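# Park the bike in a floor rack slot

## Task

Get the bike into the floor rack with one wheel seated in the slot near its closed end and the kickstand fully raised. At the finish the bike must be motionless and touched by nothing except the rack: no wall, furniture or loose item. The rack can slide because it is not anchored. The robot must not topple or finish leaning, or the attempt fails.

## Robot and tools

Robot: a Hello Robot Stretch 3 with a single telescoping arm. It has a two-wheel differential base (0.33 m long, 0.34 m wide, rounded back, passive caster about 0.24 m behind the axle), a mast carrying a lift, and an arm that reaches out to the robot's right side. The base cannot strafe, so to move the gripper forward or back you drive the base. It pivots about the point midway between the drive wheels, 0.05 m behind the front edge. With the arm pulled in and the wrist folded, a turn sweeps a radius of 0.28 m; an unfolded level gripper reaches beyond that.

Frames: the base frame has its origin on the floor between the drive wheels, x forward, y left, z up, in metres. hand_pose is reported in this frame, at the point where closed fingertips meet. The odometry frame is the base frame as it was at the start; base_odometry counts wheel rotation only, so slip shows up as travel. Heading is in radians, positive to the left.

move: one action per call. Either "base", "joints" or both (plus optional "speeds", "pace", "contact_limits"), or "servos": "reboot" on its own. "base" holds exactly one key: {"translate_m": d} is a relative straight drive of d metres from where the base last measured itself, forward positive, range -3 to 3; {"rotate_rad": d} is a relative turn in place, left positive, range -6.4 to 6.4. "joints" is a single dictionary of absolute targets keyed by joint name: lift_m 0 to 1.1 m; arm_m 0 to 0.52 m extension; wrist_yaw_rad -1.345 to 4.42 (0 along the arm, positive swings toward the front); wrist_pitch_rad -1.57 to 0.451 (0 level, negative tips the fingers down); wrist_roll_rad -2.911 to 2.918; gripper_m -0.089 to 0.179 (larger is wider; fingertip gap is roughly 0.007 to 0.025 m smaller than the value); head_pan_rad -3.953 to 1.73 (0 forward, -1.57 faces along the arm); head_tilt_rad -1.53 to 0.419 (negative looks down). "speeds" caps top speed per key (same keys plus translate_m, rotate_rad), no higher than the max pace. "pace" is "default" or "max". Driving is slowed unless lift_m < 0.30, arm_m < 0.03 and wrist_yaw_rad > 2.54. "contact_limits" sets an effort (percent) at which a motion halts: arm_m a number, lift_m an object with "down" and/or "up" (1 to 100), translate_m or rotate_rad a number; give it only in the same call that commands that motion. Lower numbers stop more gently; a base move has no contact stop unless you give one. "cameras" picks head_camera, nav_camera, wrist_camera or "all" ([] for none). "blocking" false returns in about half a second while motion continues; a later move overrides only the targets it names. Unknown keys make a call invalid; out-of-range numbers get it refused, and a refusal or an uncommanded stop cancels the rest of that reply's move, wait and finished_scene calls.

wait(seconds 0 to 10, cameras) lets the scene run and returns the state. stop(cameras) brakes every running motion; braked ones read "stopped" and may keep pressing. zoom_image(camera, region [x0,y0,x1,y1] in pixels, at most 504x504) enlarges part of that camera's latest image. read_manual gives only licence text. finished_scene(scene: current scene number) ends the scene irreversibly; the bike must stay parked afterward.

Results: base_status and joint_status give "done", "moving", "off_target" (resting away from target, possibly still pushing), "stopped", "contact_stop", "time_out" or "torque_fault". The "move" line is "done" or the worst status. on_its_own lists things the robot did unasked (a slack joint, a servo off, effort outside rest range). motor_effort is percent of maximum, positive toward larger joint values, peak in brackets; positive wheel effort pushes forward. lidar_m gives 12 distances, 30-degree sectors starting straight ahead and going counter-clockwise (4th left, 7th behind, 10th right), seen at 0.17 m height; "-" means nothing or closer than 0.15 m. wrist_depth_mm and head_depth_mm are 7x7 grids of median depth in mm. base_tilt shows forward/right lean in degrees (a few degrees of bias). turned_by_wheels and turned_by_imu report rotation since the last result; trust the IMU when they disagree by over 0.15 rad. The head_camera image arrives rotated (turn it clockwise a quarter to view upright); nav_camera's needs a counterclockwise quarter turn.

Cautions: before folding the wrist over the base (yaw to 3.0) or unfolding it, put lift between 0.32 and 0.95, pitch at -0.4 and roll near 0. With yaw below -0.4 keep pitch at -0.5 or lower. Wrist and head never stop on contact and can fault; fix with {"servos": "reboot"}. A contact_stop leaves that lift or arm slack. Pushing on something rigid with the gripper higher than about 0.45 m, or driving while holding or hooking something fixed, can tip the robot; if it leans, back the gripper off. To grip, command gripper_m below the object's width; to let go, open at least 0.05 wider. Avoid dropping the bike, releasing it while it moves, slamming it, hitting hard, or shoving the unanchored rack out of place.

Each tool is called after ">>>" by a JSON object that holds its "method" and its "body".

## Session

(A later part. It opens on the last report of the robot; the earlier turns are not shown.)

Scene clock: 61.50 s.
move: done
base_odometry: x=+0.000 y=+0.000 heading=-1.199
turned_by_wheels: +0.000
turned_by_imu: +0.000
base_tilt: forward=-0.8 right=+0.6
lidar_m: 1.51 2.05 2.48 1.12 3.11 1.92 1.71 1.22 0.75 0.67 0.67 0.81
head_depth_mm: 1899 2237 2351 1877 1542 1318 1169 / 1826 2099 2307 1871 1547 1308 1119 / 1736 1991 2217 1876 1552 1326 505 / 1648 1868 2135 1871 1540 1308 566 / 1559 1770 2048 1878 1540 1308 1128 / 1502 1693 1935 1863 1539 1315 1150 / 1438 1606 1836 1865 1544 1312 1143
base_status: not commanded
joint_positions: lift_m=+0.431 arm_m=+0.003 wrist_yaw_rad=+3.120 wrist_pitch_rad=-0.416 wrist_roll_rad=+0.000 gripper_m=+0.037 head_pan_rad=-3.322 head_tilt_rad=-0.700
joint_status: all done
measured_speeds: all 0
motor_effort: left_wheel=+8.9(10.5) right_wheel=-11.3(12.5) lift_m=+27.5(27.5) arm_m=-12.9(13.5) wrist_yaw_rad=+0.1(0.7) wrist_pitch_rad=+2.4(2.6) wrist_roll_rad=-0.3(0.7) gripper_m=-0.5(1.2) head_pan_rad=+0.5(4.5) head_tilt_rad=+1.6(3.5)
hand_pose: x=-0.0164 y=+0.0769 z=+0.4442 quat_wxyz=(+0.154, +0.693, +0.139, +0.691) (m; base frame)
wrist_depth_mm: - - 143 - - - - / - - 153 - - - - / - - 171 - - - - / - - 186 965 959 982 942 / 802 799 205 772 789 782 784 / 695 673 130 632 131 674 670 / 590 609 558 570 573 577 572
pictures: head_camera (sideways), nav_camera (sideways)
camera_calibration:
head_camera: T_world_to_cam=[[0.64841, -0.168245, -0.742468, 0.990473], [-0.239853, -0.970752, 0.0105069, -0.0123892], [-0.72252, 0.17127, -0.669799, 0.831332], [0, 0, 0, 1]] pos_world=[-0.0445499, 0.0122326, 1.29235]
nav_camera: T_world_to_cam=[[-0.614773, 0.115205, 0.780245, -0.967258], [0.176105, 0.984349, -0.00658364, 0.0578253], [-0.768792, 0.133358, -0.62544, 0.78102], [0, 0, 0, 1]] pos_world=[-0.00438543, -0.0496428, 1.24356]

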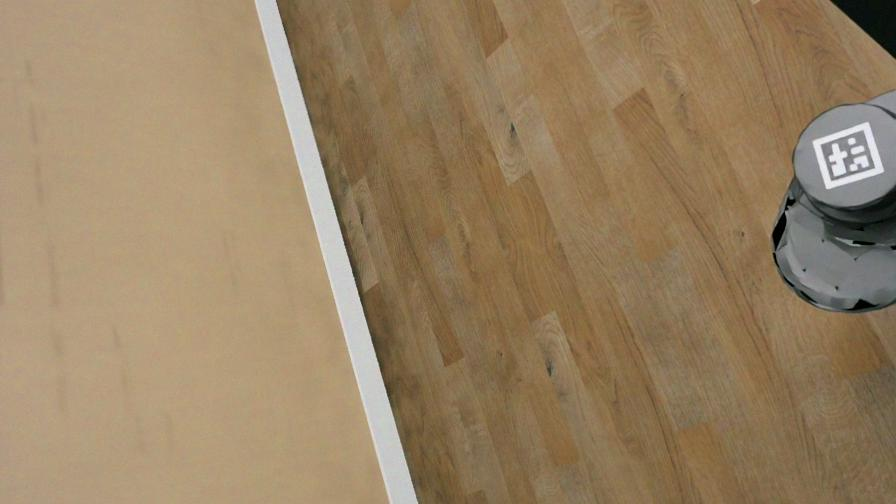

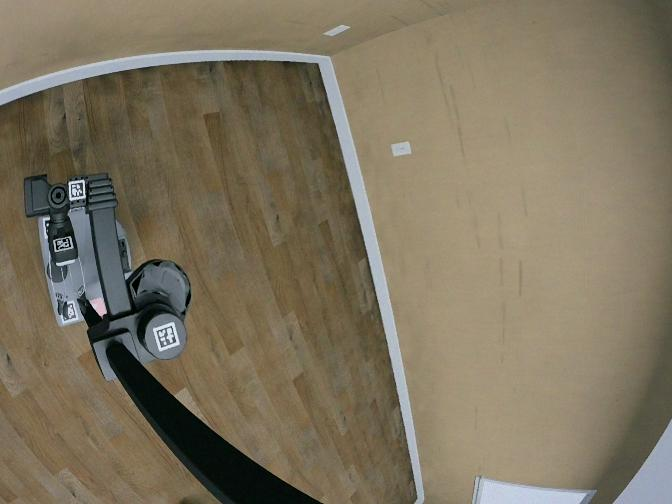

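>>> {"method": "move", "body": {"base": {"rotate_rad": 1.0}, "joints": {"head_pan_rad": 1.2, "head_tilt_rad": -0.5}, "cameras": []}}

>>> {"method": "move", "body": {"base": {"translate_m": 1.3}, "pace": "max", "cameras": ["head_camera","nav_camera"]}}

Scene clock: 74.17 s.
move: done
base_odometry: x=+0.000 y=+0.000 heading=-0.200
turned_by_wheels: +0.999
turned_by_imu: +1.008
base_tilt: forward=-0.8 right=+0.5
lidar_m: 2.40 1.12 3.36 1.97 1.71 1.32 0.77 0.67 0.67 0.78 1.38 2.05
head_depth_mm: 3336 3716 3552 2333 1732 1468 1237 / 3474 3780 3566 2430 1845 1499 1251 / 3590 3896 3556 2437 1845 1489 1246 / 3727 - 3562 2453 1869 1486 1254 / 3253 3483 3428 2432 1874 1502 1255 / 2721 2876 3036 2458 1857 1500 1256 / 2346 2447 2593 2482 1870 1501 1251
base_status: done
joint_positions: lift_m=+0.431 arm_m=+0.003 wrist_yaw_rad=+3.120 wrist_pitch_rad=-0.416 wrist_roll_rad=+0.000 gripper_m=+0.037 head_pan_rad=+1.210 head_tilt_rad=-0.496
joint_status: all done
measured_speeds: translate_m=+0.000 rotate_rad=+0.000 lift_m=+0.000 arm_m=+0.000 wrist_yaw_rad=+0.000 wrist_pitch_rad=+0.000 wrist_roll_rad=+0.000 head_pan_rad=-0.024 head_tilt_rad=+0.000
motor_effort: left_wheel=-11.0(12.2) right_wheel=+9.8(15.7) lift_m=+31.3(31.9) arm_m=-12.9(13.6) wrist_yaw_rad=-0.4(0.8) wrist_pitch_rad=+2.4(2.6) wrist_roll_rad=-0.1(0.7) gripper_m=-2.0(2.0) head_pan_rad=-3.0(5.8) head_tilt_rad=-2.9(5.3)
hand_pose: x=-0.0164 y=+0.0769 z=+0.4442 quat_wxyz=(+0.154, +0.693, +0.139, +0.691) (m; base frame)
wrist_depth_mm: - - 142 - - - - / - - 153 - - - - / - - 171 - - - - / - - 188 952 963 977 949 / 806 808 204 778 804 798 770 / 668 683 130 627 130 668 666 / 593 608 550 571 566 590 578
pictures: none
No camera images: "cameras" was empty.

Scene clock: 88.13 s.
move: done
base_odometry: x=+1.274 y=-0.259 heading=-0.200
turned_by_wheels: +0.000
turned_by_imu: +0.005
base_tilt: forward=-0.8 right=+0.5
lidar_m: 1.35 2.43 3.16 0.85 0.83 2.62 1.84 1.61 1.60 1.30 1.15 1.16
head_depth_mm: 2591 2803 3078 2419 1846 1478 1241 / 2670 2943 3129 2413 1842 1495 1247 / 2742 3031 3286 2422 1859 1492 1249 / 2857 3145 3329 2406 1841 1506 1249 / 2998 3315 3531 2435 1790 1483 1247 / 3102 3452 3603 2450 1543 1504 1249 / 3194 3656 3616 2332 1750 1322 1256
base_status: done
joint_positions: lift_m=+0.431 arm_m=+0.003 wrist_yaw_rad=+3.120 wrist_pitch_rad=-0.416 wrist_roll_rad=+0.000 gripper_m=+0.037 head_pan_rad=+1.200 head_tilt_rad=-0.500
joint_status: not commanded
measured_speeds: all 0
motor_effort: left_wheel=+1.8(8.1) right_wheel=+5.1(16.2) lift_m=+33.7(34.5) arm_m=-11.7(13.6) wrist_yaw_rad=+0.1(1.1) wrist_pitch_rad=+2.3(2.6) wrist_roll_rad=-0.3(0.7) gripper_m=-0.3(2.1) head_pan_rad=-2.4(3.9) head_tilt_rad=-3.8(4.7)
hand_pose: x=-0.0164 y=+0.0769 z=+0.4442 quat_wxyz=(+0.154, +0.693, +0.139, +0.691) (m; base frame)
wrist_depth_mm: - - 142 - - - - / - - 153 - - - - / - - 171 - - - - / - - 188 964 952 987 965 / 828 808 205 772 790 785 779 / 678 670 130 639 130 671 665 / 594 596 547 568 569 577 581
pictures: head_camera (sideways), nav_camera (sideways)
camera_calibration:
head_camera: T_world_to_cam=[[-0.229585, -0.455009, -0.860382, 1.14963], [-0.909086, 0.415995, 0.0225847, -0.0241033], [0.347639, 0.787347, -0.509149, 0.615827], [0, 0, 0, 1]] pos_world=[0.0279414, 0.04825, 1.30321]
nav_camera: T_world_to_cam=[[0.168662, 0.425719, 0.888998, -1.11376], [0.933719, -0.35796, -0.00572848, 0.0520206], [0.315787, 0.83104, -0.457876, 0.556398], [0, 0, 0, 1]] pos_world=[-0.0364274, 0.0303793, 1.24519]

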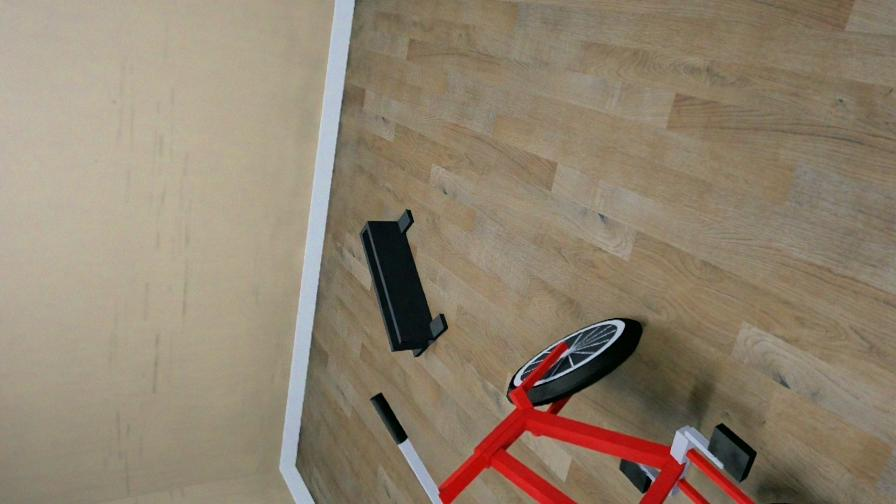

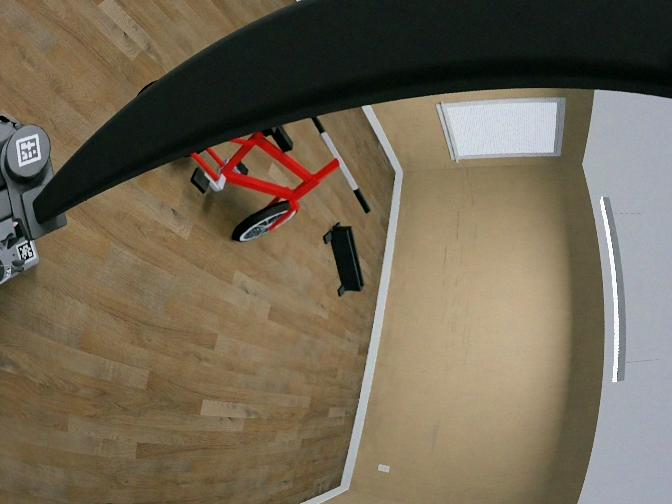

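>>> {"method": "move", "body": {"base": {"rotate_rad": 1.5}, "joints": {"head_pan_rad": 0.0, "head_tilt_rad": -0.6}, "cameras": ["head_camera","nav_camera"]}}

>>> {"method": "move", "body": {"joints": {"head_pan_rad": 0.5, "head_tilt_rad": -0.6}, "cameras": ["head_camera"]}}

Scene clock: 121.67 s.
move: done
base_odometry: x=+1.274 y=-0.259 heading=+1.299
turned_by_wheels: +1.500
turned_by_imu: +1.517
base_tilt: forward=-0.7 right=+0.6
lidar_m: 0.87 0.79 2.62 1.91 1.61 1.60 1.36 1.15 1.16 1.30 2.14 3.16
head_depth_mm: 2807 3068 2669 2093 1664 1390 1183 / 2981 3329 2494 2083 1670 1381 1182 / 3152 3513 2666 2087 1624 1385 1187 / 3440 3710 2626 1543 1667 1393 1191 / 3194 3548 2823 1943 1422 1391 1191 / 2924 3223 2778 2093 1311 1312 1191 / 2651 2864 2846 2083 1676 1204 1196
base_status: done
joint_positions: lift_m=+0.431 arm_m=+0.003 wrist_yaw_rad=+3.120 wrist_pitch_rad=-0.416 wrist_roll_rad=+0.000 gripper_m=+0.037 head_pan_rad=-0.001 head_tilt_rad=-0.602
joint_status: all done
measured_speeds: all 0
motor_effort: left_wheel=-7.6(13.7) right_wheel=+11.3(14.8) lift_m=+32.3(33.5) arm_m=-12.4(13.5) wrist_yaw_rad=+0.1(0.9) wrist_pitch_rad=+2.5(2.6) wrist_roll_rad=+0.0(0.5) gripper_m=-1.8(1.8) head_pan_rad=+2.5(5.2) head_tilt_rad=-1.5(5.5)
hand_pose: x=-0.0164 y=+0.0769 z=+0.4442 quat_wxyz=(+0.154, +0.693, +0.139, +0.691) (m; base frame)
wrist_depth_mm: - - 143 - - - - / - - 154 - - - - / - - 171 - - - - / - - 187 976 980 963 963 / 806 810 204 770 798 772 784 / 690 673 130 638 130 669 657 / 584 605 561 560 569 575 576
pictures: head_camera (sideways), nav_camera (sideways)
camera_calibration:
head_camera: T_world_to_cam=[[-0.592218, 0.0499014, -0.804231, 1.07863], [0.0617501, 0.997956, 0.0164504, -0.0220048], [0.803408, -0.0399191, -0.594089, 0.723554], [0, 0, 0, 1]] pos_world=[0.0588366, -0.00298195, 1.29769]
nav_camera: T_world_to_cam=[[0.546195, -0.00371266, 0.83765, -1.04911], [0.00269866, -0.999977, -0.00619182, 0.0583084], [0.837653, 0.00564247, -0.546173, 0.668089], [0, 0, 0, 1]] pos_world=[0.013233, 0.0506424, 1.24404]

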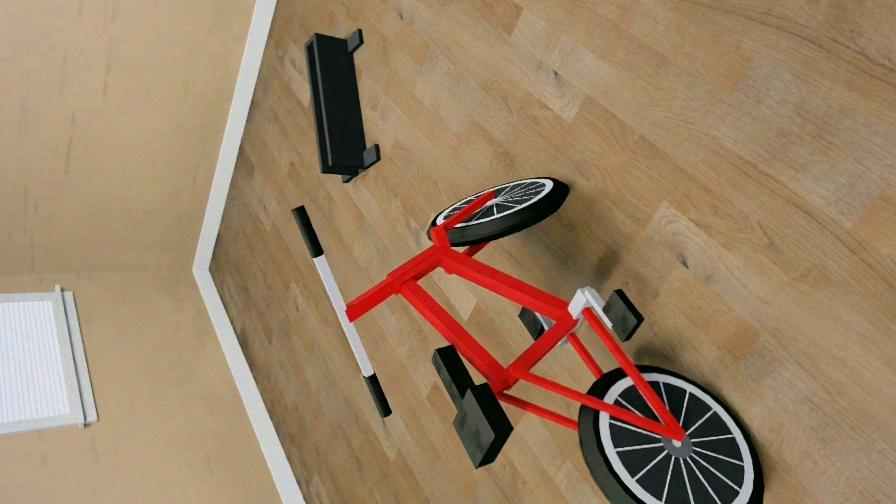

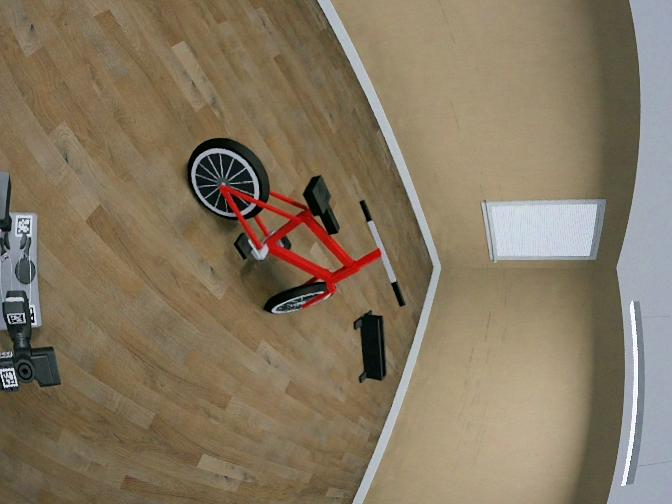

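Scene clock: 122.53 s.
move: done
base_odometry: x=+1.274 y=-0.259 heading=+1.299
turned_by_wheels: +0.000
turned_by_imu: +0.000
base_tilt: forward=-0.7 right=+0.5
lidar_m: 0.87 0.79 2.61 1.92 1.61 1.61 1.36 1.15 1.16 1.30 2.15 3.16
head_depth_mm: 2739 3088 2822 2010 1586 1383 1189 / 2607 2972 2808 1867 1535 1355 1190 / 2506 2827 2808 2016 1307 1358 1189 / 2411 2692 2788 2085 1260 1324 1189 / 2306 2589 2752 2110 1662 1354 1199 / 2230 2456 2677 2088 1668 1393 1194 / 2154 2360 2553 2096 1662 1397 1195
base_status: not commanded
joint_positions: lift_m=+0.431 arm_m=+0.003 wrist_yaw_rad=+3.120 wrist_pitch_rad=-0.416 wrist_roll_rad=+0.000 gripper_m=+0.037 head_pan_rad=+0.516 head_tilt_rad=-0.602
joint_status: all done
measured_speeds: all 0
motor_effort: left_wheel=-8.4(9.1) right_wheel=+11.4(11.4) lift_m=+32.3(33.1) arm_m=-12.4(13.6) wrist_yaw_rad=+0.1(1.0) wrist_pitch_rad=+2.4(2.5) wrist_roll_rad=+0.0(0.6) gripper_m=-1.2(1.4) head_pan_rad=+0.1(6.8) head_tilt_rad=+1.3(2.8)
hand_pose: x=-0.0164 y=+0.0769 z=+0.4442 quat_wxyz=(+0.154, +0.693, +0.139, +0.691) (m; base frame)
wrist_depth_mm: - - 142 - - - - / - - 153 - - - - / - - 170 - - - - / - - 187 964 951 977 - / 803 789 204 775 786 777 789 / 681 681 130 637 130 671 657 / 594 600 555 572 560 581 572
pictures: head_camera (sideways)
camera_calibration:
head_camera: T_world_to_cam=[[-0.539289, -0.249825, -0.80421, 1.0783], [-0.440368, 0.897667, 0.0164455, -0.0189484], [0.717805, 0.363017, -0.594117, 0.72409], [0, 0, 0, 1]] pos_world=[0.0534175, 0.0235396, 1.29769]

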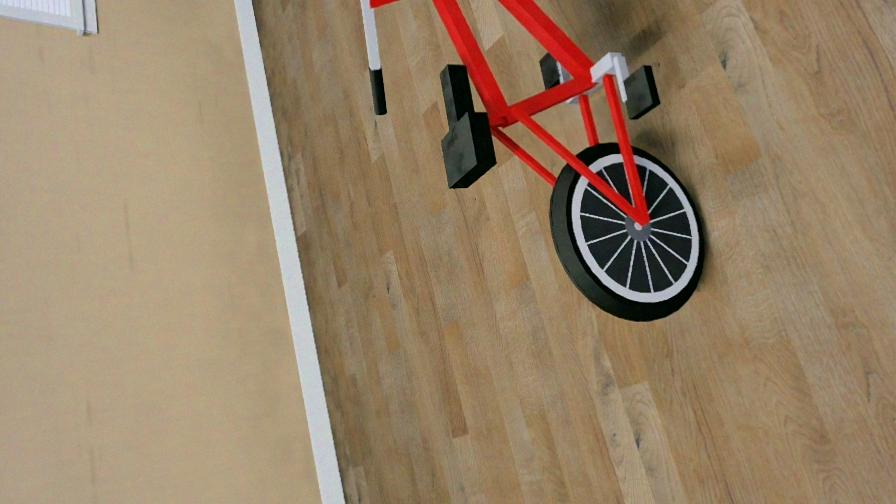

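>>> {"method": "zoom_image", "body": {"camera": "head_camera", "region": [360, 0, 760, 330]}}

>>> {"method": "move", "body": {"base": {"rotate_rad": 1.26}, "joints": {"head_pan_rad": -1.2, "head_tilt_rad": -0.7}, "cameras": []}}

>>> {"method": "move", "body": {"base": {"translate_m": 1.4}, "pace": "max", "cameras": ["head_camera"]}}

>>> {"method": "move", "body": {"base": {"rotate_rad": -1.53}, "cameras": ["head_camera"]}}

>>> {"method": "move", "body": {"base": {"translate_m": 1.17}, "pace": "max", "cameras": ["head_camera"]}}

Scaled by 1.260 from the camera's 896x504 image, which has a finer 1280x720 frame.

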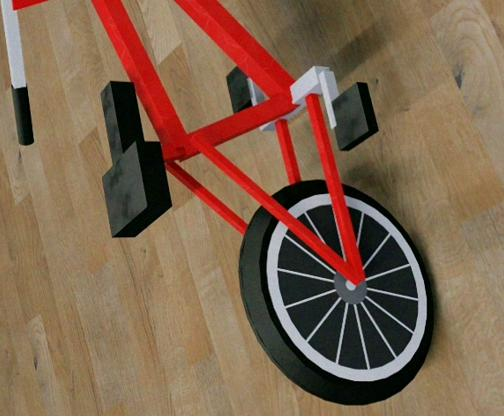

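Scene clock: 168.47 s.
move: done
base_odometry: x=+1.274 y=-0.259 heading=+2.559
turned_by_wheels: +1.259
turned_by_imu: +1.272
base_tilt: forward=-0.8 right=+0.5
lidar_m: 2.54 1.72 1.61 1.63 1.22 1.15 1.17 1.50 3.15 1.09 0.81 0.80
head_depth_mm: 2899 3004 2363 1869 1550 1317 1149 / 3055 3188 2303 1870 1562 1323 1155 / 3420 3204 2351 1681 1546 1317 1146 / 3442 3228 2116 1769 1514 1323 1144 / 3132 3211 2278 1713 1479 1324 1154 / 2839 3001 2366 1730 1279 1327 1145 / 2579 2789 2348 1874 1206 1284 1151
base_status: done
joint_positions: lift_m=+0.431 arm_m=+0.003 wrist_yaw_rad=+3.120 wrist_pitch_rad=-0.416 wrist_roll_rad=+0.000 gripper_m=+0.037 head_pan_rad=-1.204 head_tilt_rad=-0.700
joint_status: all done
measured_speeds: all 0
motor_effort: left_wheel=-10.3(12.9) right_wheel=+11.3(16.0) lift_m=+30.8(32.7) arm_m=-13.0(13.8) wrist_yaw_rad=+0.6(1.0) wrist_pitch_rad=+2.4(2.6) wrist_roll_rad=-0.3(0.7) gripper_m=-0.6(1.6) head_pan_rad=+3.2(4.9) head_tilt_rad=-4.5(6.8)
hand_pose: x=-0.0164 y=+0.0769 z=+0.4442 quat_wxyz=(+0.154, +0.693, +0.139, +0.691) (m; base frame)
wrist_depth_mm: - - 142 - - - - / - - 153 - - - - / - - 170 - - - - / - - 187 958 948 939 967 / 808 796 204 776 799 777 775 / 685 683 130 636 130 660 678 / 586 604 557 563 562 578 572
pictures: none
No camera images: "cameras" was empty.

Scene clock: 183.47 s.
move: time_out
base_odometry: x=+0.104 y=+0.513 heading=+2.558
turned_by_wheels: -0.001
turned_by_imu: +0.004
base_tilt: forward=-0.7 right=+0.5
lidar_m: 1.36 1.09 1.03 1.04 1.34 2.41 2.47 0.90 1.36 2.10 1.43 1.34
head_depth_mm: 2571 2945 2364 1862 1547 1316 1149 / 2206 2624 2338 1869 1549 1318 1147 / 1949 2235 2366 1867 1545 1324 1152 / 1719 1970 2194 1857 1549 1327 1145 / 1564 1737 1981 1873 1534 1321 1149 / 1405 1570 1768 1849 1540 1312 1145 / 1286 1424 1590 1752 1550 1314 1150
base_status: translate_m time_out (by the wheels' count: +1.4016 of +1.4000)
joint_positions: lift_m=+0.431 arm_m=+0.003 wrist_yaw_rad=+3.120 wrist_pitch_rad=-0.416 wrist_roll_rad=+0.000 gripper_m=+0.037 head_pan_rad=-1.200 head_tilt_rad=-0.700
joint_status: not commanded
measured_speeds: all 0
motor_effort: left_wheel=-0.4(6.9) right_wheel=+4.3(16.3) lift_m=+30.8(33.1) arm_m=-11.1(13.5) wrist_yaw_rad=+0.5(1.1) wrist_pitch_rad=+2.5(2.6) wrist_roll_rad=-0.4(0.8) gripper_m=+0.2(2.1) head_pan_rad=+2.9(4.2) head_tilt_rad=-3.4(6.2)
hand_pose: x=-0.0164 y=+0.0769 z=+0.4442 quat_wxyz=(+0.154, +0.693, +0.139, +0.691) (m; base frame)
wrist_depth_mm: - - 143 - - - - / - - 153 - - - - / - - 171 - - - - / - - 187 951 964 - 889 / 826 811 205 762 796 779 775 / 681 677 130 644 131 665 665 / 586 612 557 562 563 574 575
pictures: head_camera (sideways)
camera_calibration:
head_camera: T_world_to_cam=[[-0.196355, 0.640455, -0.74247, 0.995657], [0.952552, 0.304196, 0.0104856, -0.0196923], [0.232572, -0.705182, -0.669797, 0.82547], [0, 0, 0, 1]] pos_world=[0.0222794, -0.0495769, 1.29235]

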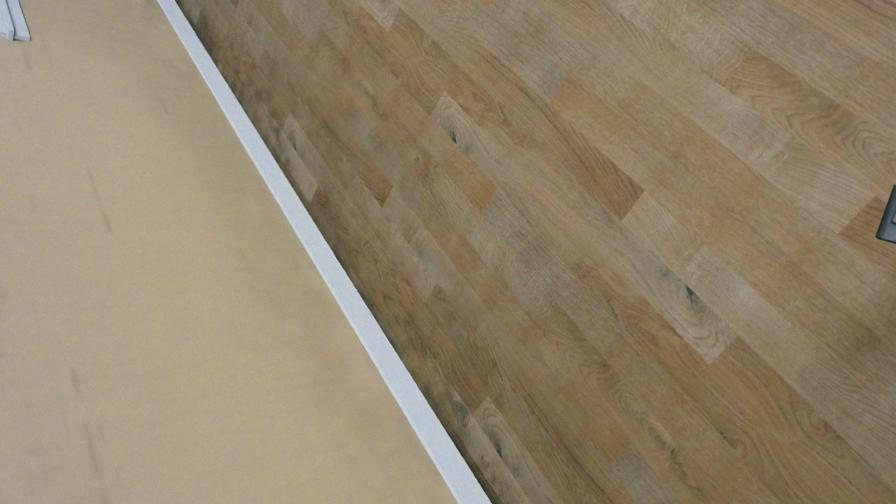

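not run: a stop that you did not command came earlier in this reply.

not run: a stop that you did not command came earlier in this reply.

>>> {"method": "move", "body": {"base": {"rotate_rad": -1.53}, "joints": {"lift_m": 0.27}, "cameras": ["head_camera"]}}

>>> {"method": "move", "body": {"base": {"translate_m": 1.0}, "pace": "max", "cameras": ["head_camera"]}}

Scene clock: 192.80 s.
move: done
base_odometry: x=+0.104 y=+0.513 heading=+1.029
turned_by_wheels: -1.529
turned_by_imu: -1.549
base_tilt: forward=-0.8 right=+0.6
lidar_m: 2.00 1.41 1.34 1.37 1.08 1.03 1.05 1.38 2.42 2.49 0.90 1.41
head_depth_mm: 2307 2502 2354 1863 1543 1315 1139 / 2463 2729 2350 1873 1549 1308 1144 / 2685 2925 2347 1859 1545 1319 1151 / 2996 3095 2357 1852 1541 1312 1147 / 3247 3174 2342 1846 1545 1314 1144 / 3666 3216 2344 1813 1517 1318 1145 / 3598 3200 2337 1658 1554 1320 1149
base_status: done
joint_positions: lift_m=+0.270 arm_m=+0.003 wrist_yaw_rad=+3.120 wrist_pitch_rad=-0.417 wrist_roll_rad=+0.000 gripper_m=+0.037 head_pan_rad=-1.200 head_tilt_rad=-0.700
joint_status: all done
measured_speeds: all 0
motor_effort: left_wheel=+12.1(14.8) right_wheel=-7.1(14.1) lift_m=+25.0(28.1) arm_m=-12.9(13.4) wrist_yaw_rad=+0.5(0.8) wrist_pitch_rad=+2.6(2.8) wrist_roll_rad=-0.2(0.6) gripper_m=-0.7(2.1) head_pan_rad=+2.4(3.9) head_tilt_rad=-3.9(5.6)
hand_pose: x=-0.0164 y=+0.0767 z=+0.2829 quat_wxyz=(+0.154, +0.693, +0.139, +0.690) (m; base frame)
wrist_depth_mm: - - 142 - - - - / - - 153 - - - - / 830 931 171 908 911 881 895 / 710 720 187 710 714 698 680 / 575 582 204 557 567 571 570 / 491 483 130 277 130 481 471 / 414 262 249 256 257 417 413
pictures: head_camera (sideways)
camera_calibration:
head_camera: T_world_to_cam=[[-0.196355, 0.640455, -0.74247, 0.995657], [0.952552, 0.304196, 0.0104856, -0.0196923], [0.232572, -0.705182, -0.669797, 0.82547], [0, 0, 0, 1]] pos_world=[0.0222794, -0.0495769, 1.29235]

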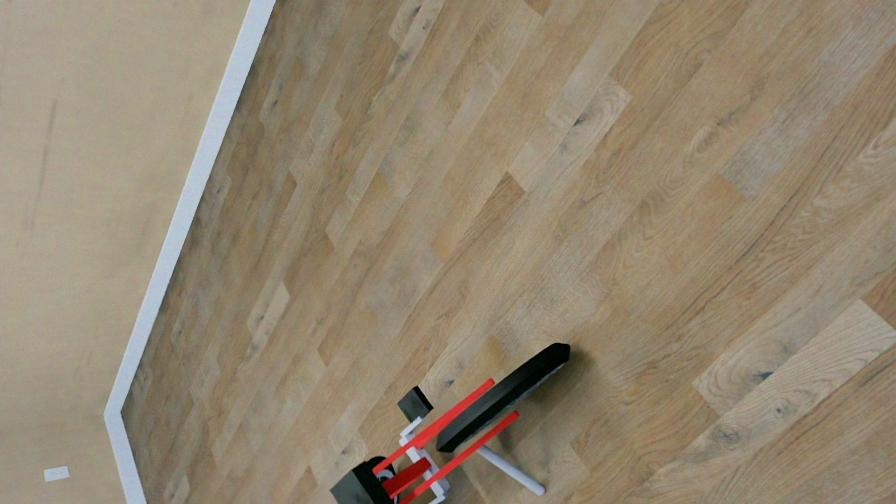

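Scene clock: 197.50 s.
move: done
base_odometry: x=+0.620 y=+1.370 heading=+1.029
turned_by_wheels: +0.000
turned_by_imu: +0.005
base_tilt: forward=-0.8 right=+0.5
lidar_m: 1.31 0.93 0.88 0.90 1.19 1.91 1.96 2.59 0.91 0.94 1.26 2.86
head_depth_mm: 2734 2905 2362 1420 1477 1321 1146 / 2958 3066 2274 1473 1515 1314 1149 / 3199 3257 2332 1713 1555 1321 1140 / 3480 3147 2354 1800 1548 1320 1150 / 3247 3135 2316 1873 1544 1321 1154 / 2947 3093 2365 1866 1541 1315 1145 / 2712 2916 2229 1874 1550 1310 1151
base_status: done
joint_positions: lift_m=+0.270 arm_m=+0.003 wrist_yaw_rad=+3.120 wrist_pitch_rad=-0.417 wrist_roll_rad=+0.000 gripper_m=+0.037 head_pan_rad=-1.200 head_tilt_rad=-0.700
joint_status: not commanded
measured_speeds: all 0
motor_effort: left_wheel=+7.2(15.5) right_wheel=-4.6(9.3) lift_m=+27.7(28.9) arm_m=-11.6(13.8) wrist_yaw_rad=+0.2(1.0) wrist_pitch_rad=+2.7(2.8) wrist_roll_rad=-0.1(0.6) gripper_m=-0.1(2.3) head_pan_rad=+3.3(3.7) head_tilt_rad=-4.0(5.1)
hand_pose: x=-0.0164 y=+0.0767 z=+0.2829 quat_wxyz=(+0.154, +0.693, +0.139, +0.690) (m; base frame)
wrist_depth_mm: - - 142 - - - - / - - 154 - - - - / 940 926 170 911 855 816 - / 711 718 186 711 696 696 681 / 586 572 204 552 568 565 572 / 492 489 130 274 130 483 475 / 408 265 250 255 258 420 417
pictures: head_camera (sideways)
camera_calibration:
head_camera: T_world_to_cam=[[-0.196442, 0.64052, -0.742391, 0.99556], [0.95251, 0.304324, 0.0105233, -0.0197343], [0.232668, -0.705068, -0.669884, 0.825586], [0, 0, 0, 1]] pos_world=[0.0222799, -0.0495768, 1.29235]

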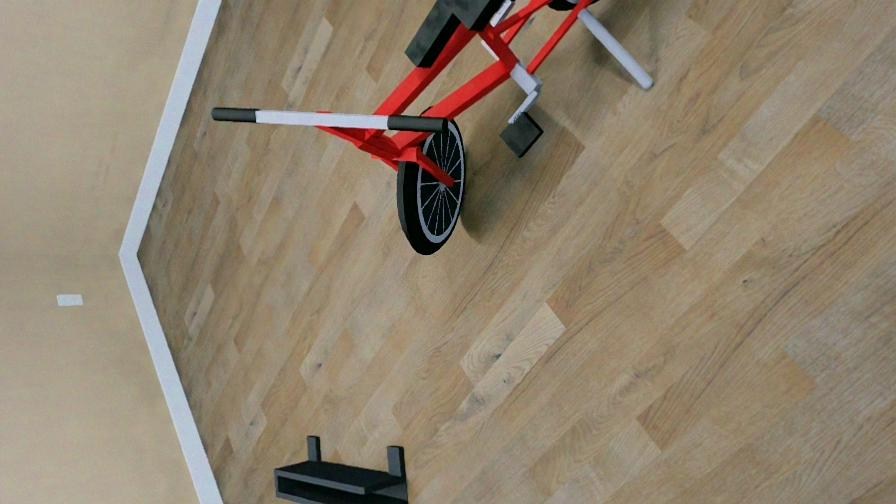

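>>> {"method": "zoom_image", "body": {"camera": "head_camera", "region": [300, 0, 700, 300]}}

>>> {"method": "move", "body": {"joints": {"head_pan_rad": -0.8, "head_tilt_rad": -0.6}, "cameras": ["head_camera"]}}

>>> {"method": "zoom_image", "body": {"camera": "head_camera", "region": [200, 100, 600, 400]}}

Scaled by 1.260 from the camera's 896x504 image, which has a finer 1280x720 frame.

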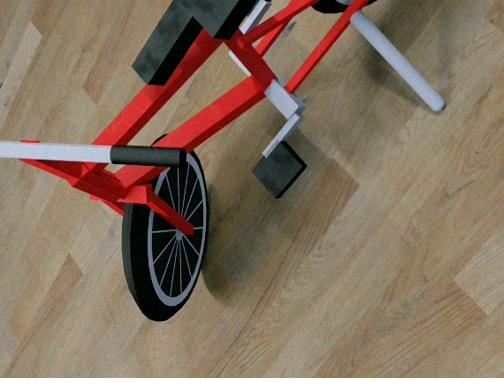

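Scene clock: 207.10 s.
move: done
base_odometry: x=+0.620 y=+1.370 heading=+1.029
turned_by_wheels: +0.000
turned_by_imu: -0.001
base_tilt: forward=-0.9 right=+0.4
lidar_m: 1.31 0.93 0.88 0.90 1.20 1.91 1.96 2.59 0.91 0.94 1.26 2.86
head_depth_mm: 2974 3354 2782 2068 1616 1381 1182 / 2816 3255 2795 2070 1672 1384 1190 / 2765 3071 2781 2083 1675 1395 1194 / 2618 2947 2782 2088 1661 1397 1191 / 2527 2807 2791 2106 1667 1393 1192 / 2441 2680 2793 2105 1666 1391 1186 / 2343 2609 2749 2080 1662 1390 1190
base_status: not commanded
joint_positions: lift_m=+0.270 arm_m=+0.003 wrist_yaw_rad=+3.120 wrist_pitch_rad=-0.417 wrist_roll_rad=+0.000 gripper_m=+0.037 head_pan_rad=-0.787 head_tilt_rad=-0.604
joint_status: all done
measured_speeds: all 0
motor_effort: left_wheel=+8.0(8.0) right_wheel=-4.6(4.7) lift_m=+29.6(31.0) arm_m=-11.9(12.6) wrist_yaw_rad=+0.1(0.8) wrist_pitch_rad=+2.6(2.7) wrist_roll_rad=+0.0(0.5) gripper_m=+0.4(2.1) head_pan_rad=+1.3(8.1) head_tilt_rad=+2.6(4.2)
hand_pose: x=-0.0164 y=+0.0767 z=+0.2829 quat_wxyz=(+0.154, +0.693, +0.139, +0.690) (m; base frame)
wrist_depth_mm: - - 143 - - - - / - - 153 - - - - / 950 921 171 906 857 801 - / 733 718 187 682 717 679 681 / 582 575 205 548 582 567 569 / 497 491 130 279 130 486 475 / 414 265 249 255 257 417 414
pictures: head_camera (sideways)
camera_calibration:
head_camera: T_world_to_cam=[[-0.384547, 0.455262, -0.803032, 1.07579], [0.749432, 0.66188, 0.0163588, -0.0261181], [0.538958, -0.595527, -0.595712, 0.727295], [0, 0, 0, 1]] pos_world=[0.0412854, -0.0393566, 1.29758]

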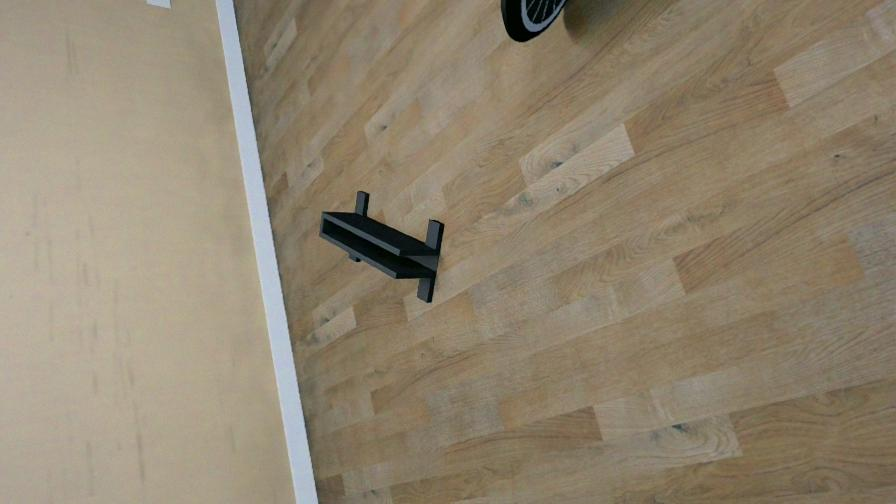

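Scaled by 1.260 from the camera's 896x504 image, which has a finer 1280x720 frame.

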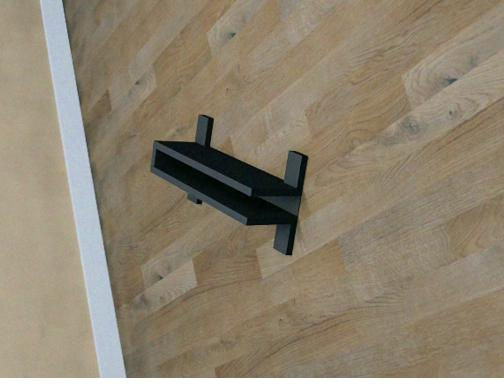

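>>> {"method": "move", "body": {"base": {"rotate_rad": -0.64}, "joints": {"head_pan_rad": -0.3, "head_tilt_rad": -0.8}, "cameras": []}}

>>> {"method": "move", "body": {"base": {"translate_m": 0.9}, "pace": "max", "cameras": ["head_camera", "nav_camera"]}}

>>> {"method": "move", "body": {"joints": {"head_pan_rad": -1.4, "head_tilt_rad": -0.7}, "cameras": ["head_camera", "nav_camera"]}}

Scene clock: 252.73 s.
move: done
base_odometry: x=+0.620 y=+1.370 heading=+0.389
turned_by_wheels: -0.639
turned_by_imu: -0.646
base_tilt: forward=-0.8 right=+0.5
lidar_m: 2.85 1.52 0.97 0.88 0.89 1.09 1.91 1.93 2.37 0.91 0.91 1.22
head_depth_mm: 3239 2574 2037 1614 1455 1261 1117 / 3207 2596 2046 1651 1455 1266 1120 / 3069 2537 2054 1683 1449 1260 1117 / 2948 2549 2053 1697 1446 1263 1120 / 2853 2560 2021 1696 1450 1261 1111 / 2656 2570 2049 1706 1442 1266 1118 / 2512 2551 2032 1685 1445 1256 1118
base_status: done
joint_positions: lift_m=+0.270 arm_m=+0.003 wrist_yaw_rad=+3.120 wrist_pitch_rad=-0.417 wrist_roll_rad=+0.000 gripper_m=+0.037 head_pan_rad=-0.295 head_tilt_rad=-0.799
joint_status: all done
measured_speeds: all 0
motor_effort: left_wheel=+10.3(13.9) right_wheel=-9.4(13.4) lift_m=+33.2(33.9) arm_m=-11.1(12.2) wrist_yaw_rad=+0.9(0.9) wrist_pitch_rad=+2.7(2.7) wrist_roll_rad=-0.4(0.5) gripper_m=-0.8(1.9) head_pan_rad=-2.5(5.5) head_tilt_rad=-5.0(8.1)
hand_pose: x=-0.0164 y=+0.0767 z=+0.2829 quat_wxyz=(+0.154, +0.693, +0.139, +0.690) (m; base frame)
wrist_depth_mm: - - 143 - - - - / - - 154 - - - - / - 822 171 847 890 896 876 / 720 715 187 697 698 696 689 / 581 584 204 554 561 562 565 / 491 484 130 280 130 486 476 / 413 267 249 253 259 415 410
pictures: none
No camera images: "cameras" was empty.

Scene clock: 257.07 s.
move: done
base_odometry: x=+1.452 y=+1.712 heading=+0.389
turned_by_wheels: +0.000
turned_by_imu: +0.004
base_tilt: forward=-0.8 right=+0.4
lidar_m: 1.97 1.75 1.12 1.02 1.03 1.27 2.54 2.82 0.82 0.76 2.77 2.16
head_depth_mm: 2478 2574 2057 1708 1450 1269 1119 / 2290 2526 2019 1699 1445 1263 1117 / 2146 2398 2029 1699 1453 1264 1118 / 2015 2307 2039 1639 1448 1268 1116 / 1899 2207 2041 1682 1445 1257 1112 / 1817 2069 2025 1675 1447 1258 1117 / 1721 1936 2038 1683 1443 1256 1110
base_status: done
joint_positions: lift_m=+0.270 arm_m=+0.003 wrist_yaw_rad=+3.120 wrist_pitch_rad=-0.417 wrist_roll_rad=+0.000 gripper_m=+0.037 head_pan_rad=-0.300 head_tilt_rad=-0.801
joint_status: not commanded
measured_speeds: all 0
motor_effort: left_wheel=+3.9(16.3) right_wheel=+1.2(7.8) lift_m=+27.4(33.6) arm_m=-13.2(13.5) wrist_yaw_rad=+0.1(0.9) wrist_pitch_rad=+2.7(2.8) wrist_roll_rad=-0.2(0.6) gripper_m=+0.0(2.0) head_pan_rad=-2.4(3.8) head_tilt_rad=-4.0(5.4)
hand_pose: x=-0.0164 y=+0.0767 z=+0.2829 quat_wxyz=(+0.154, +0.693, +0.139, +0.690) (m; base frame)
wrist_depth_mm: - - 143 - - - - / - - 153 - - - - / 865 923 171 931 898 892 890 / 721 709 187 698 704 695 682 / 589 585 204 550 573 564 560 / 493 491 130 276 131 479 487 / 411 264 250 255 259 413 417
pictures: head_camera (sideways), nav_camera (sideways)
camera_calibration:
head_camera: T_world_to_cam=[[-0.691587, 0.265554, -0.671706, 0.906433], [0.354778, 0.93494, 0.00434272, -0.00802638], [0.629158, -0.235303, -0.740805, 0.915467], [0, 0, 0, 1]] pos_world=[0.0537505, -0.0177899, 1.28707]
nav_camera: T_world_to_cam=[[0.668299, -0.210035, 0.713625, -0.888265], [-0.293066, -0.956067, -0.00693916, 0.0610846], [0.683731, -0.204502, -0.700493, 0.86974], [0, 0, 0, 1]] pos_world=[0.0168609, 0.0496973, 1.24356]

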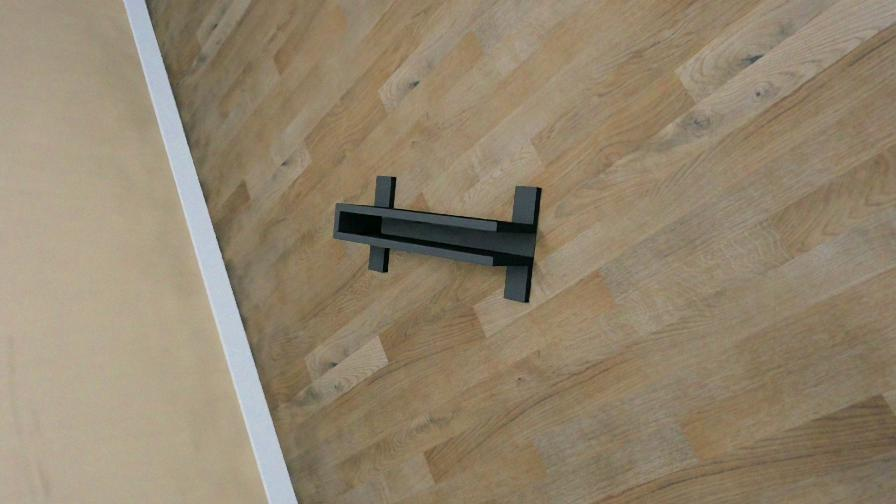

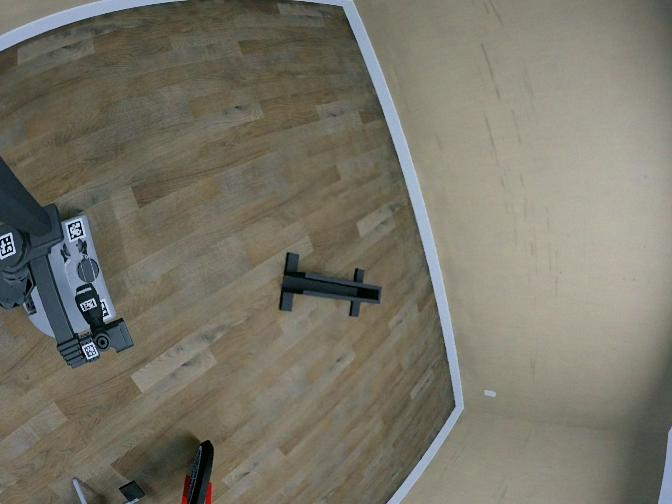

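Scene clock: 258.17 s.
move: done
base_odometry: x=+1.452 y=+1.712 heading=+0.389
turned_by_wheels: +0.000
turned_by_imu: +0.000
base_tilt: forward=-0.8 right=+0.5
lidar_m: 1.97 1.75 1.12 1.02 1.03 1.27 2.54 2.83 0.82 0.77 2.77 2.16
head_depth_mm: 2449 2776 2358 1416 1468 1321 1146 / 2425 2741 2335 1708 1479 1311 1141 / 2412 2783 2341 1856 1471 1313 1148 / 2404 2722 2338 1872 1477 1318 1144 / 2377 2701 2306 1868 1542 1312 1144 / 2381 2692 2360 1845 1531 1316 1147 / 2346 2632 2343 1856 1549 1315 1144
base_status: not commanded
joint_positions: lift_m=+0.270 arm_m=+0.003 wrist_yaw_rad=+3.120 wrist_pitch_rad=-0.417 wrist_roll_rad=+0.000 gripper_m=+0.037 head_pan_rad=-1.433 head_tilt_rad=-0.703
joint_status: all done
measured_speeds: all 0
motor_effort: left_wheel=+4.5(4.5) right_wheel=+1.2(2.6) lift_m=+25.1(27.0) arm_m=-12.1(13.3) wrist_yaw_rad=+0.5(1.1) wrist_pitch_rad=+2.6(2.8) wrist_roll_rad=-0.3(0.5) gripper_m=+0.9(1.8) head_pan_rad=+2.1(5.5) head_tilt_rad=+2.2(4.0)
hand_pose: x=-0.0164 y=+0.0767 z=+0.2829 quat_wxyz=(+0.154, +0.693, +0.139, +0.690) (m; base frame)
wrist_depth_mm: - - 143 - - - - / - - 153 - - - - / 868 919 171 924 903 883 883 / 726 700 187 691 697 691 699 / 575 585 203 559 566 574 562 / 488 489 130 276 131 482 472 / 414 263 248 256 257 413 415
pictures: head_camera (sideways), nav_camera (sideways)
camera_calibration:
head_camera: T_world_to_cam=[[-0.0434506, 0.67029, -0.740826, 0.99259], [0.997052, 0.0760334, 0.0103153, -0.019693], [0.0632418, -0.738194, -0.671617, 0.828893], [0, 0, 0, 1]] pos_world=[0.0103429, -0.0519411, 1.29224]
nav_camera: T_world_to_cam=[[0.0832543, -0.621839, 0.778707, -0.969453], [-0.990012, -0.140826, -0.00661128, 0.0649466], [0.113773, -0.770379, -0.627353, 0.778052], [0, 0, 0, 1]] pos_world=[0.0564876, 0.00569704, 1.24346]

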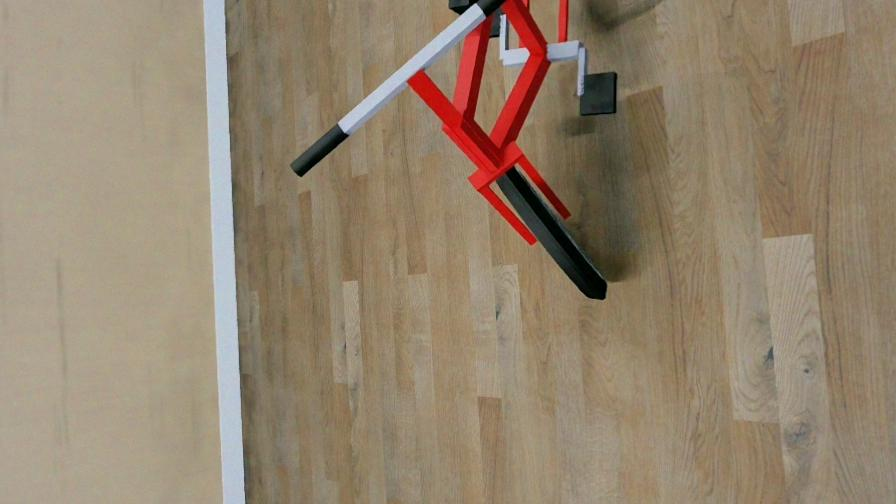

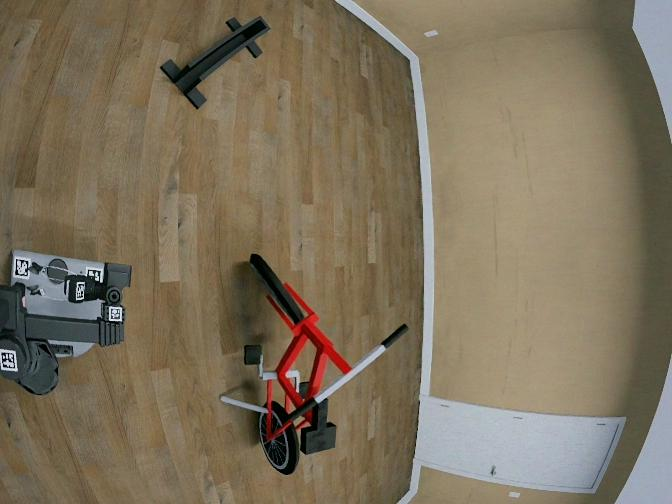

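>>> {"method": "move", "body": {"joints": {"head_pan_rad": -0.3, "head_tilt_rad": -0.8}, "cameras": ["head_camera"]}}

>>> {"method": "zoom_image", "body": {"camera": "head_camera", "region": [320, 160, 560, 320]}}

Scene clock: 267.73 s.
move: done
base_odometry: x=+1.452 y=+1.712 heading=+0.389
turned_by_wheels: +0.000
turned_by_imu: -0.001
base_tilt: forward=-0.8 right=+0.5
lidar_m: 1.96 1.74 1.12 1.02 1.03 1.27 2.55 2.83 0.82 0.77 2.76 2.16
head_depth_mm: 2379 2589 2063 1701 1454 1264 1118 / 2228 2495 2049 1709 1441 1264 1121 / 2078 2396 2046 1705 1453 1266 1122 / 1988 2318 2046 1657 1454 1263 1117 / 1890 2153 2044 1685 1447 1261 1119 / 1779 2039 2052 1697 1444 1265 1118 / 1695 1920 2025 1700 1439 1257 1118
base_status: not commanded
joint_positions: lift_m=+0.270 arm_m=+0.003 wrist_yaw_rad=+3.120 wrist_pitch_rad=-0.417 wrist_roll_rad=+0.000 gripper_m=+0.037 head_pan_rad=-0.267 head_tilt_rad=-0.796
joint_status: all done
measured_speeds: all 0
motor_effort: left_wheel=+3.3(4.8) right_wheel=+1.3(2.2) lift_m=+25.6(25.6) arm_m=-12.5(13.3) wrist_yaw_rad=+0.6(0.8) wrist_pitch_rad=+2.6(2.8) wrist_roll_rad=-0.3(0.4) gripper_m=+0.4(1.8) head_pan_rad=-1.6(4.6) head_tilt_rad=-5.2(6.4)
hand_pose: x=-0.0164 y=+0.0767 z=+0.2829 quat_wxyz=(+0.154, +0.693, +0.139, +0.690) (m; base frame)
wrist_depth_mm: - - 143 - - - - / - - 153 - - - - / 892 950 171 917 909 884 885 / 708 712 188 696 686 688 691 / 579 582 205 557 576 570 569 / 485 483 130 276 130 480 479 / 418 263 249 255 258 415 413
pictures: head_camera (sideways)
camera_calibration:
head_camera: T_world_to_cam=[[-0.6974, 0.241621, -0.674724, 0.910448], [0.323484, 0.946223, 0.0044907, -0.00804459], [0.639525, -0.215131, -0.738056, 0.911796], [0, 0, 0, 1]] pos_world=[0.0544321, -0.0162162, 1.28729]

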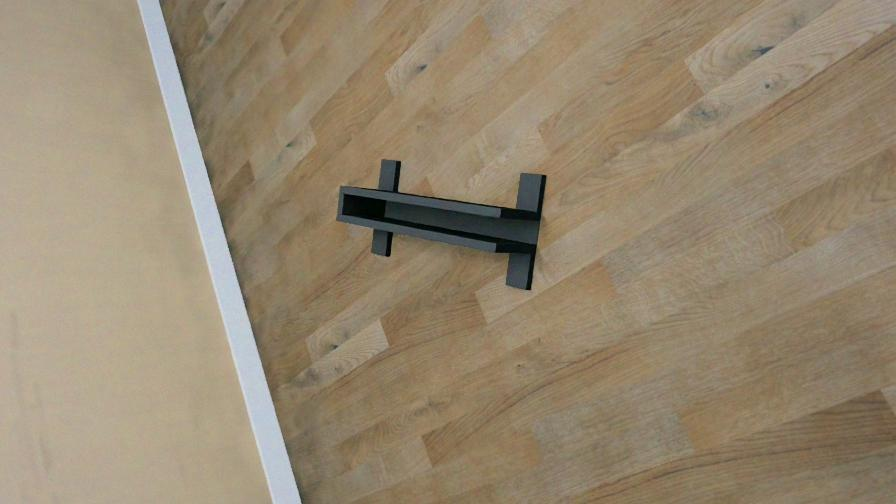

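Scaled by 2.100 from the camera's 896x504 image, which has a finer 1280x720 frame.

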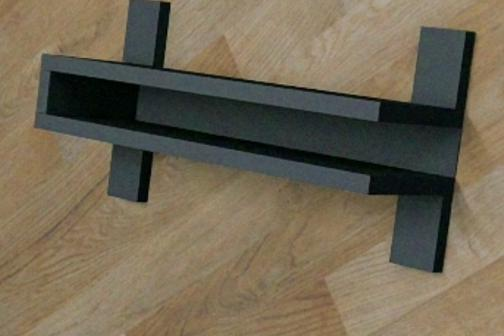

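>>> {"method": "move", "body": {"base": {"rotate_rad": 0.28}, "cameras": []}}

>>> {"method": "move", "body": {"base": {"translate_m": 0.955}, "pace": "max", "cameras": []}}

>>> {"method": "move", "body": {"base": {"rotate_rad": -0.72}, "joints": {"head_pan_rad": -1.0, "head_tilt_rad": -0.8}, "cameras": ["head_camera", "nav_camera"]}}

Scene clock: 332.13 s.
move: done
base_odometry: x=+1.452 y=+1.712 heading=+0.669
turned_by_wheels: +0.279
turned_by_imu: +0.281
base_tilt: forward=-0.8 right=+0.6
lidar_m: 1.97 1.30 1.04 1.02 1.11 1.67 2.80 1.01 0.82 0.77 2.51 1.99
head_depth_mm: 1949 2311 2050 1708 1447 1263 1116 / 1899 2233 2049 1616 1450 1260 1121 / 1847 2147 2037 1684 1436 1261 1122 / 1815 2094 2045 1697 1435 1263 1116 / 1755 2026 2038 1675 1453 1256 1115 / 1704 1966 2026 1684 1438 1255 1118 / 1658 1917 2032 1683 1445 1262 1112
base_status: done
joint_positions: lift_m=+0.270 arm_m=+0.003 wrist_yaw_rad=+3.120 wrist_pitch_rad=-0.417 wrist_roll_rad=+0.000 gripper_m=+0.037 head_pan_rad=-0.300 head_tilt_rad=-0.800
joint_status: not commanded
measured_speeds: all 0
motor_effort: left_wheel=-10.2(11.7) right_wheel=+10.3(14.3) lift_m=+24.7(25.8) arm_m=-11.9(13.3) wrist_yaw_rad=-0.2(1.1) wrist_pitch_rad=+2.7(2.7) wrist_roll_rad=-0.2(0.5) gripper_m=+0.7(1.6) head_pan_rad=-1.8(3.2) head_tilt_rad=-4.9(5.9)
hand_pose: x=-0.0164 y=+0.0767 z=+0.2829 quat_wxyz=(+0.154, +0.693, +0.139, +0.690) (m; base frame)
wrist_depth_mm: - - 142 - - - - / - - 153 - - - - / 924 940 171 897 920 895 882 / 720 735 187 689 699 697 699 / 579 578 204 552 569 571 561 / 489 492 130 277 130 483 474 / 414 266 248 254 258 415 412
pictures: none
No camera images: "cameras" was empty.

Scene clock: 336.67 s.
move: done
base_odometry: x=+2.202 y=+2.304 heading=+0.669
turned_by_wheels: +0.000
turned_by_imu: +0.004
base_tilt: forward=-0.8 right=+0.5
lidar_m: 1.02 1.11 0.92 0.90 0.98 1.48 3.73 1.29 2.90 2.71 1.29 1.03
head_depth_mm: 979 1155 1406 1644 1441 1257 1120 / 959 1121 1348 1623 1450 1266 1122 / 932 1081 1295 1580 1442 1259 1124 / 906 1054 1251 1557 1454 1263 1119 / 889 1026 1216 1469 1446 1267 1118 / 861 998 1171 1423 1441 1257 1113 / 838 966 1134 1371 1440 1257 1118
base_status: done
joint_positions: lift_m=+0.270 arm_m=+0.003 wrist_yaw_rad=+3.120 wrist_pitch_rad=-0.417 wrist_roll_rad=+0.000 gripper_m=+0.037 head_pan_rad=-0.300 head_tilt_rad=-0.801
joint_status: not commanded
measured_speeds: all 0
motor_effort: left_wheel=-2.4(7.3) right_wheel=+6.9(18.7) lift_m=+31.5(32.5) arm_m=-13.1(13.6) wrist_yaw_rad=+0.3(1.0) wrist_pitch_rad=+2.6(2.8) wrist_roll_rad=-0.4(0.6) gripper_m=-1.5(2.1) head_pan_rad=-1.9(3.3) head_tilt_rad=-2.9(5.2)
hand_pose: x=-0.0164 y=+0.0767 z=+0.2829 quat_wxyz=(+0.154, +0.693, +0.139, +0.690) (m; base frame)
wrist_depth_mm: - - 143 - - - - / - - 154 - - - - / 910 918 171 906 845 825 819 / 706 714 188 704 686 709 687 / 582 579 204 557 565 564 561 / 492 485 130 275 130 479 472 / 407 266 250 255 258 412 414
pictures: none
No camera images: "cameras" was empty.

Scene clock: 338.90 s.
move: done
base_odometry: x=+2.202 y=+2.304 heading=-0.051
turned_by_wheels: -0.719
turned_by_imu: -0.727
base_tilt: forward=-0.8 right=+0.4
lidar_m: 1.08 1.02 1.04 0.96 0.91 0.92 1.21 2.80 1.47 1.29 2.87 1.56
head_depth_mm: 2632 2585 2062 1703 1452 1265 1121 / 2617 2606 2041 1697 1453 1259 1122 / 2596 2557 2041 1706 1448 1262 1123 / 2573 2567 2039 1687 1344 1258 1119 / 2527 2586 2043 1683 1384 1258 1115 / 2517 2582 2040 1688 1414 1263 1114 / 2492 2563 2040 1696 1443 1260 1109
base_status: done
joint_positions: lift_m=+0.270 arm_m=+0.003 wrist_yaw_rad=+3.120 wrist_pitch_rad=-0.417 wrist_roll_rad=+0.000 gripper_m=+0.037 head_pan_rad=-1.005 head_tilt_rad=-0.801
joint_status: all done
measured_speeds: all 0
motor_effort: left_wheel=+9.4(15.1) right_wheel=-12.1(13.9) lift_m=+32.4(34.1) arm_m=-12.4(13.7) wrist_yaw_rad=+0.0(1.1) wrist_pitch_rad=+2.6(2.8) wrist_roll_rad=-0.6(0.7) gripper_m=-1.3(1.5) head_pan_rad=+2.8(5.1) head_tilt_rad=-1.6(4.1)
hand_pose: x=-0.0164 y=+0.0767 z=+0.2829 quat_wxyz=(+0.154, +0.693, +0.139, +0.690) (m; base frame)
wrist_depth_mm: - - 143 - - - - / - - 154 - - - - / - - 171 915 915 902 808 / 682 705 188 696 691 706 692 / 590 581 204 554 569 566 567 / 492 487 130 276 130 481 474 / 411 264 249 254 258 417 412
pictures: head_camera (sideways), nav_camera (sideways)
camera_calibration:
head_camera: T_world_to_cam=[[-0.355109, 0.650429, -0.671446, 0.904087], [0.875853, 0.482559, 0.00424112, -0.0110257], [0.326771, -0.586582, -0.741042, 0.917601], [0, 0, 0, 1]] pos_world=[0.0308608, -0.0444763, 1.28707]
nav_camera: T_world_to_cam=[[0.373288, -0.593131, 0.713338, -0.88605], [-0.842567, -0.538548, -0.00688228, 0.06442], [0.388249, -0.598466, -0.700786, 0.871968], [0, 0, 0, 1]] pos_world=[0.0464893, 0.030993, 1.24356]

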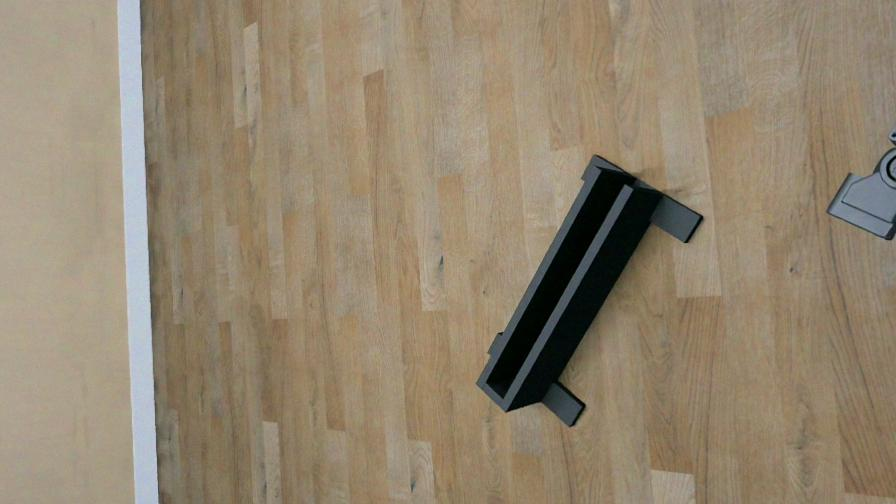

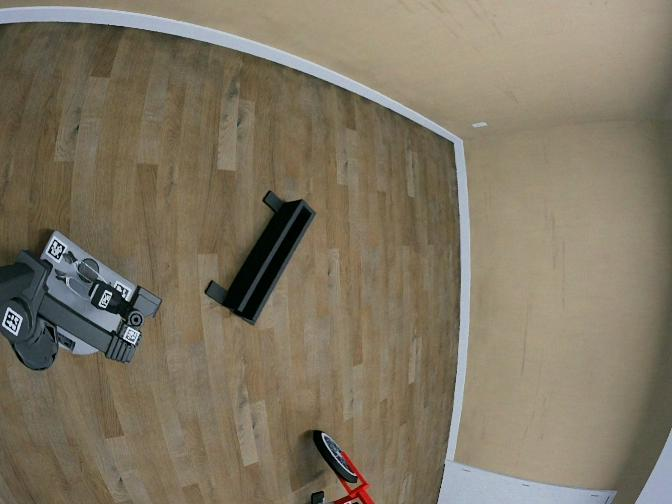

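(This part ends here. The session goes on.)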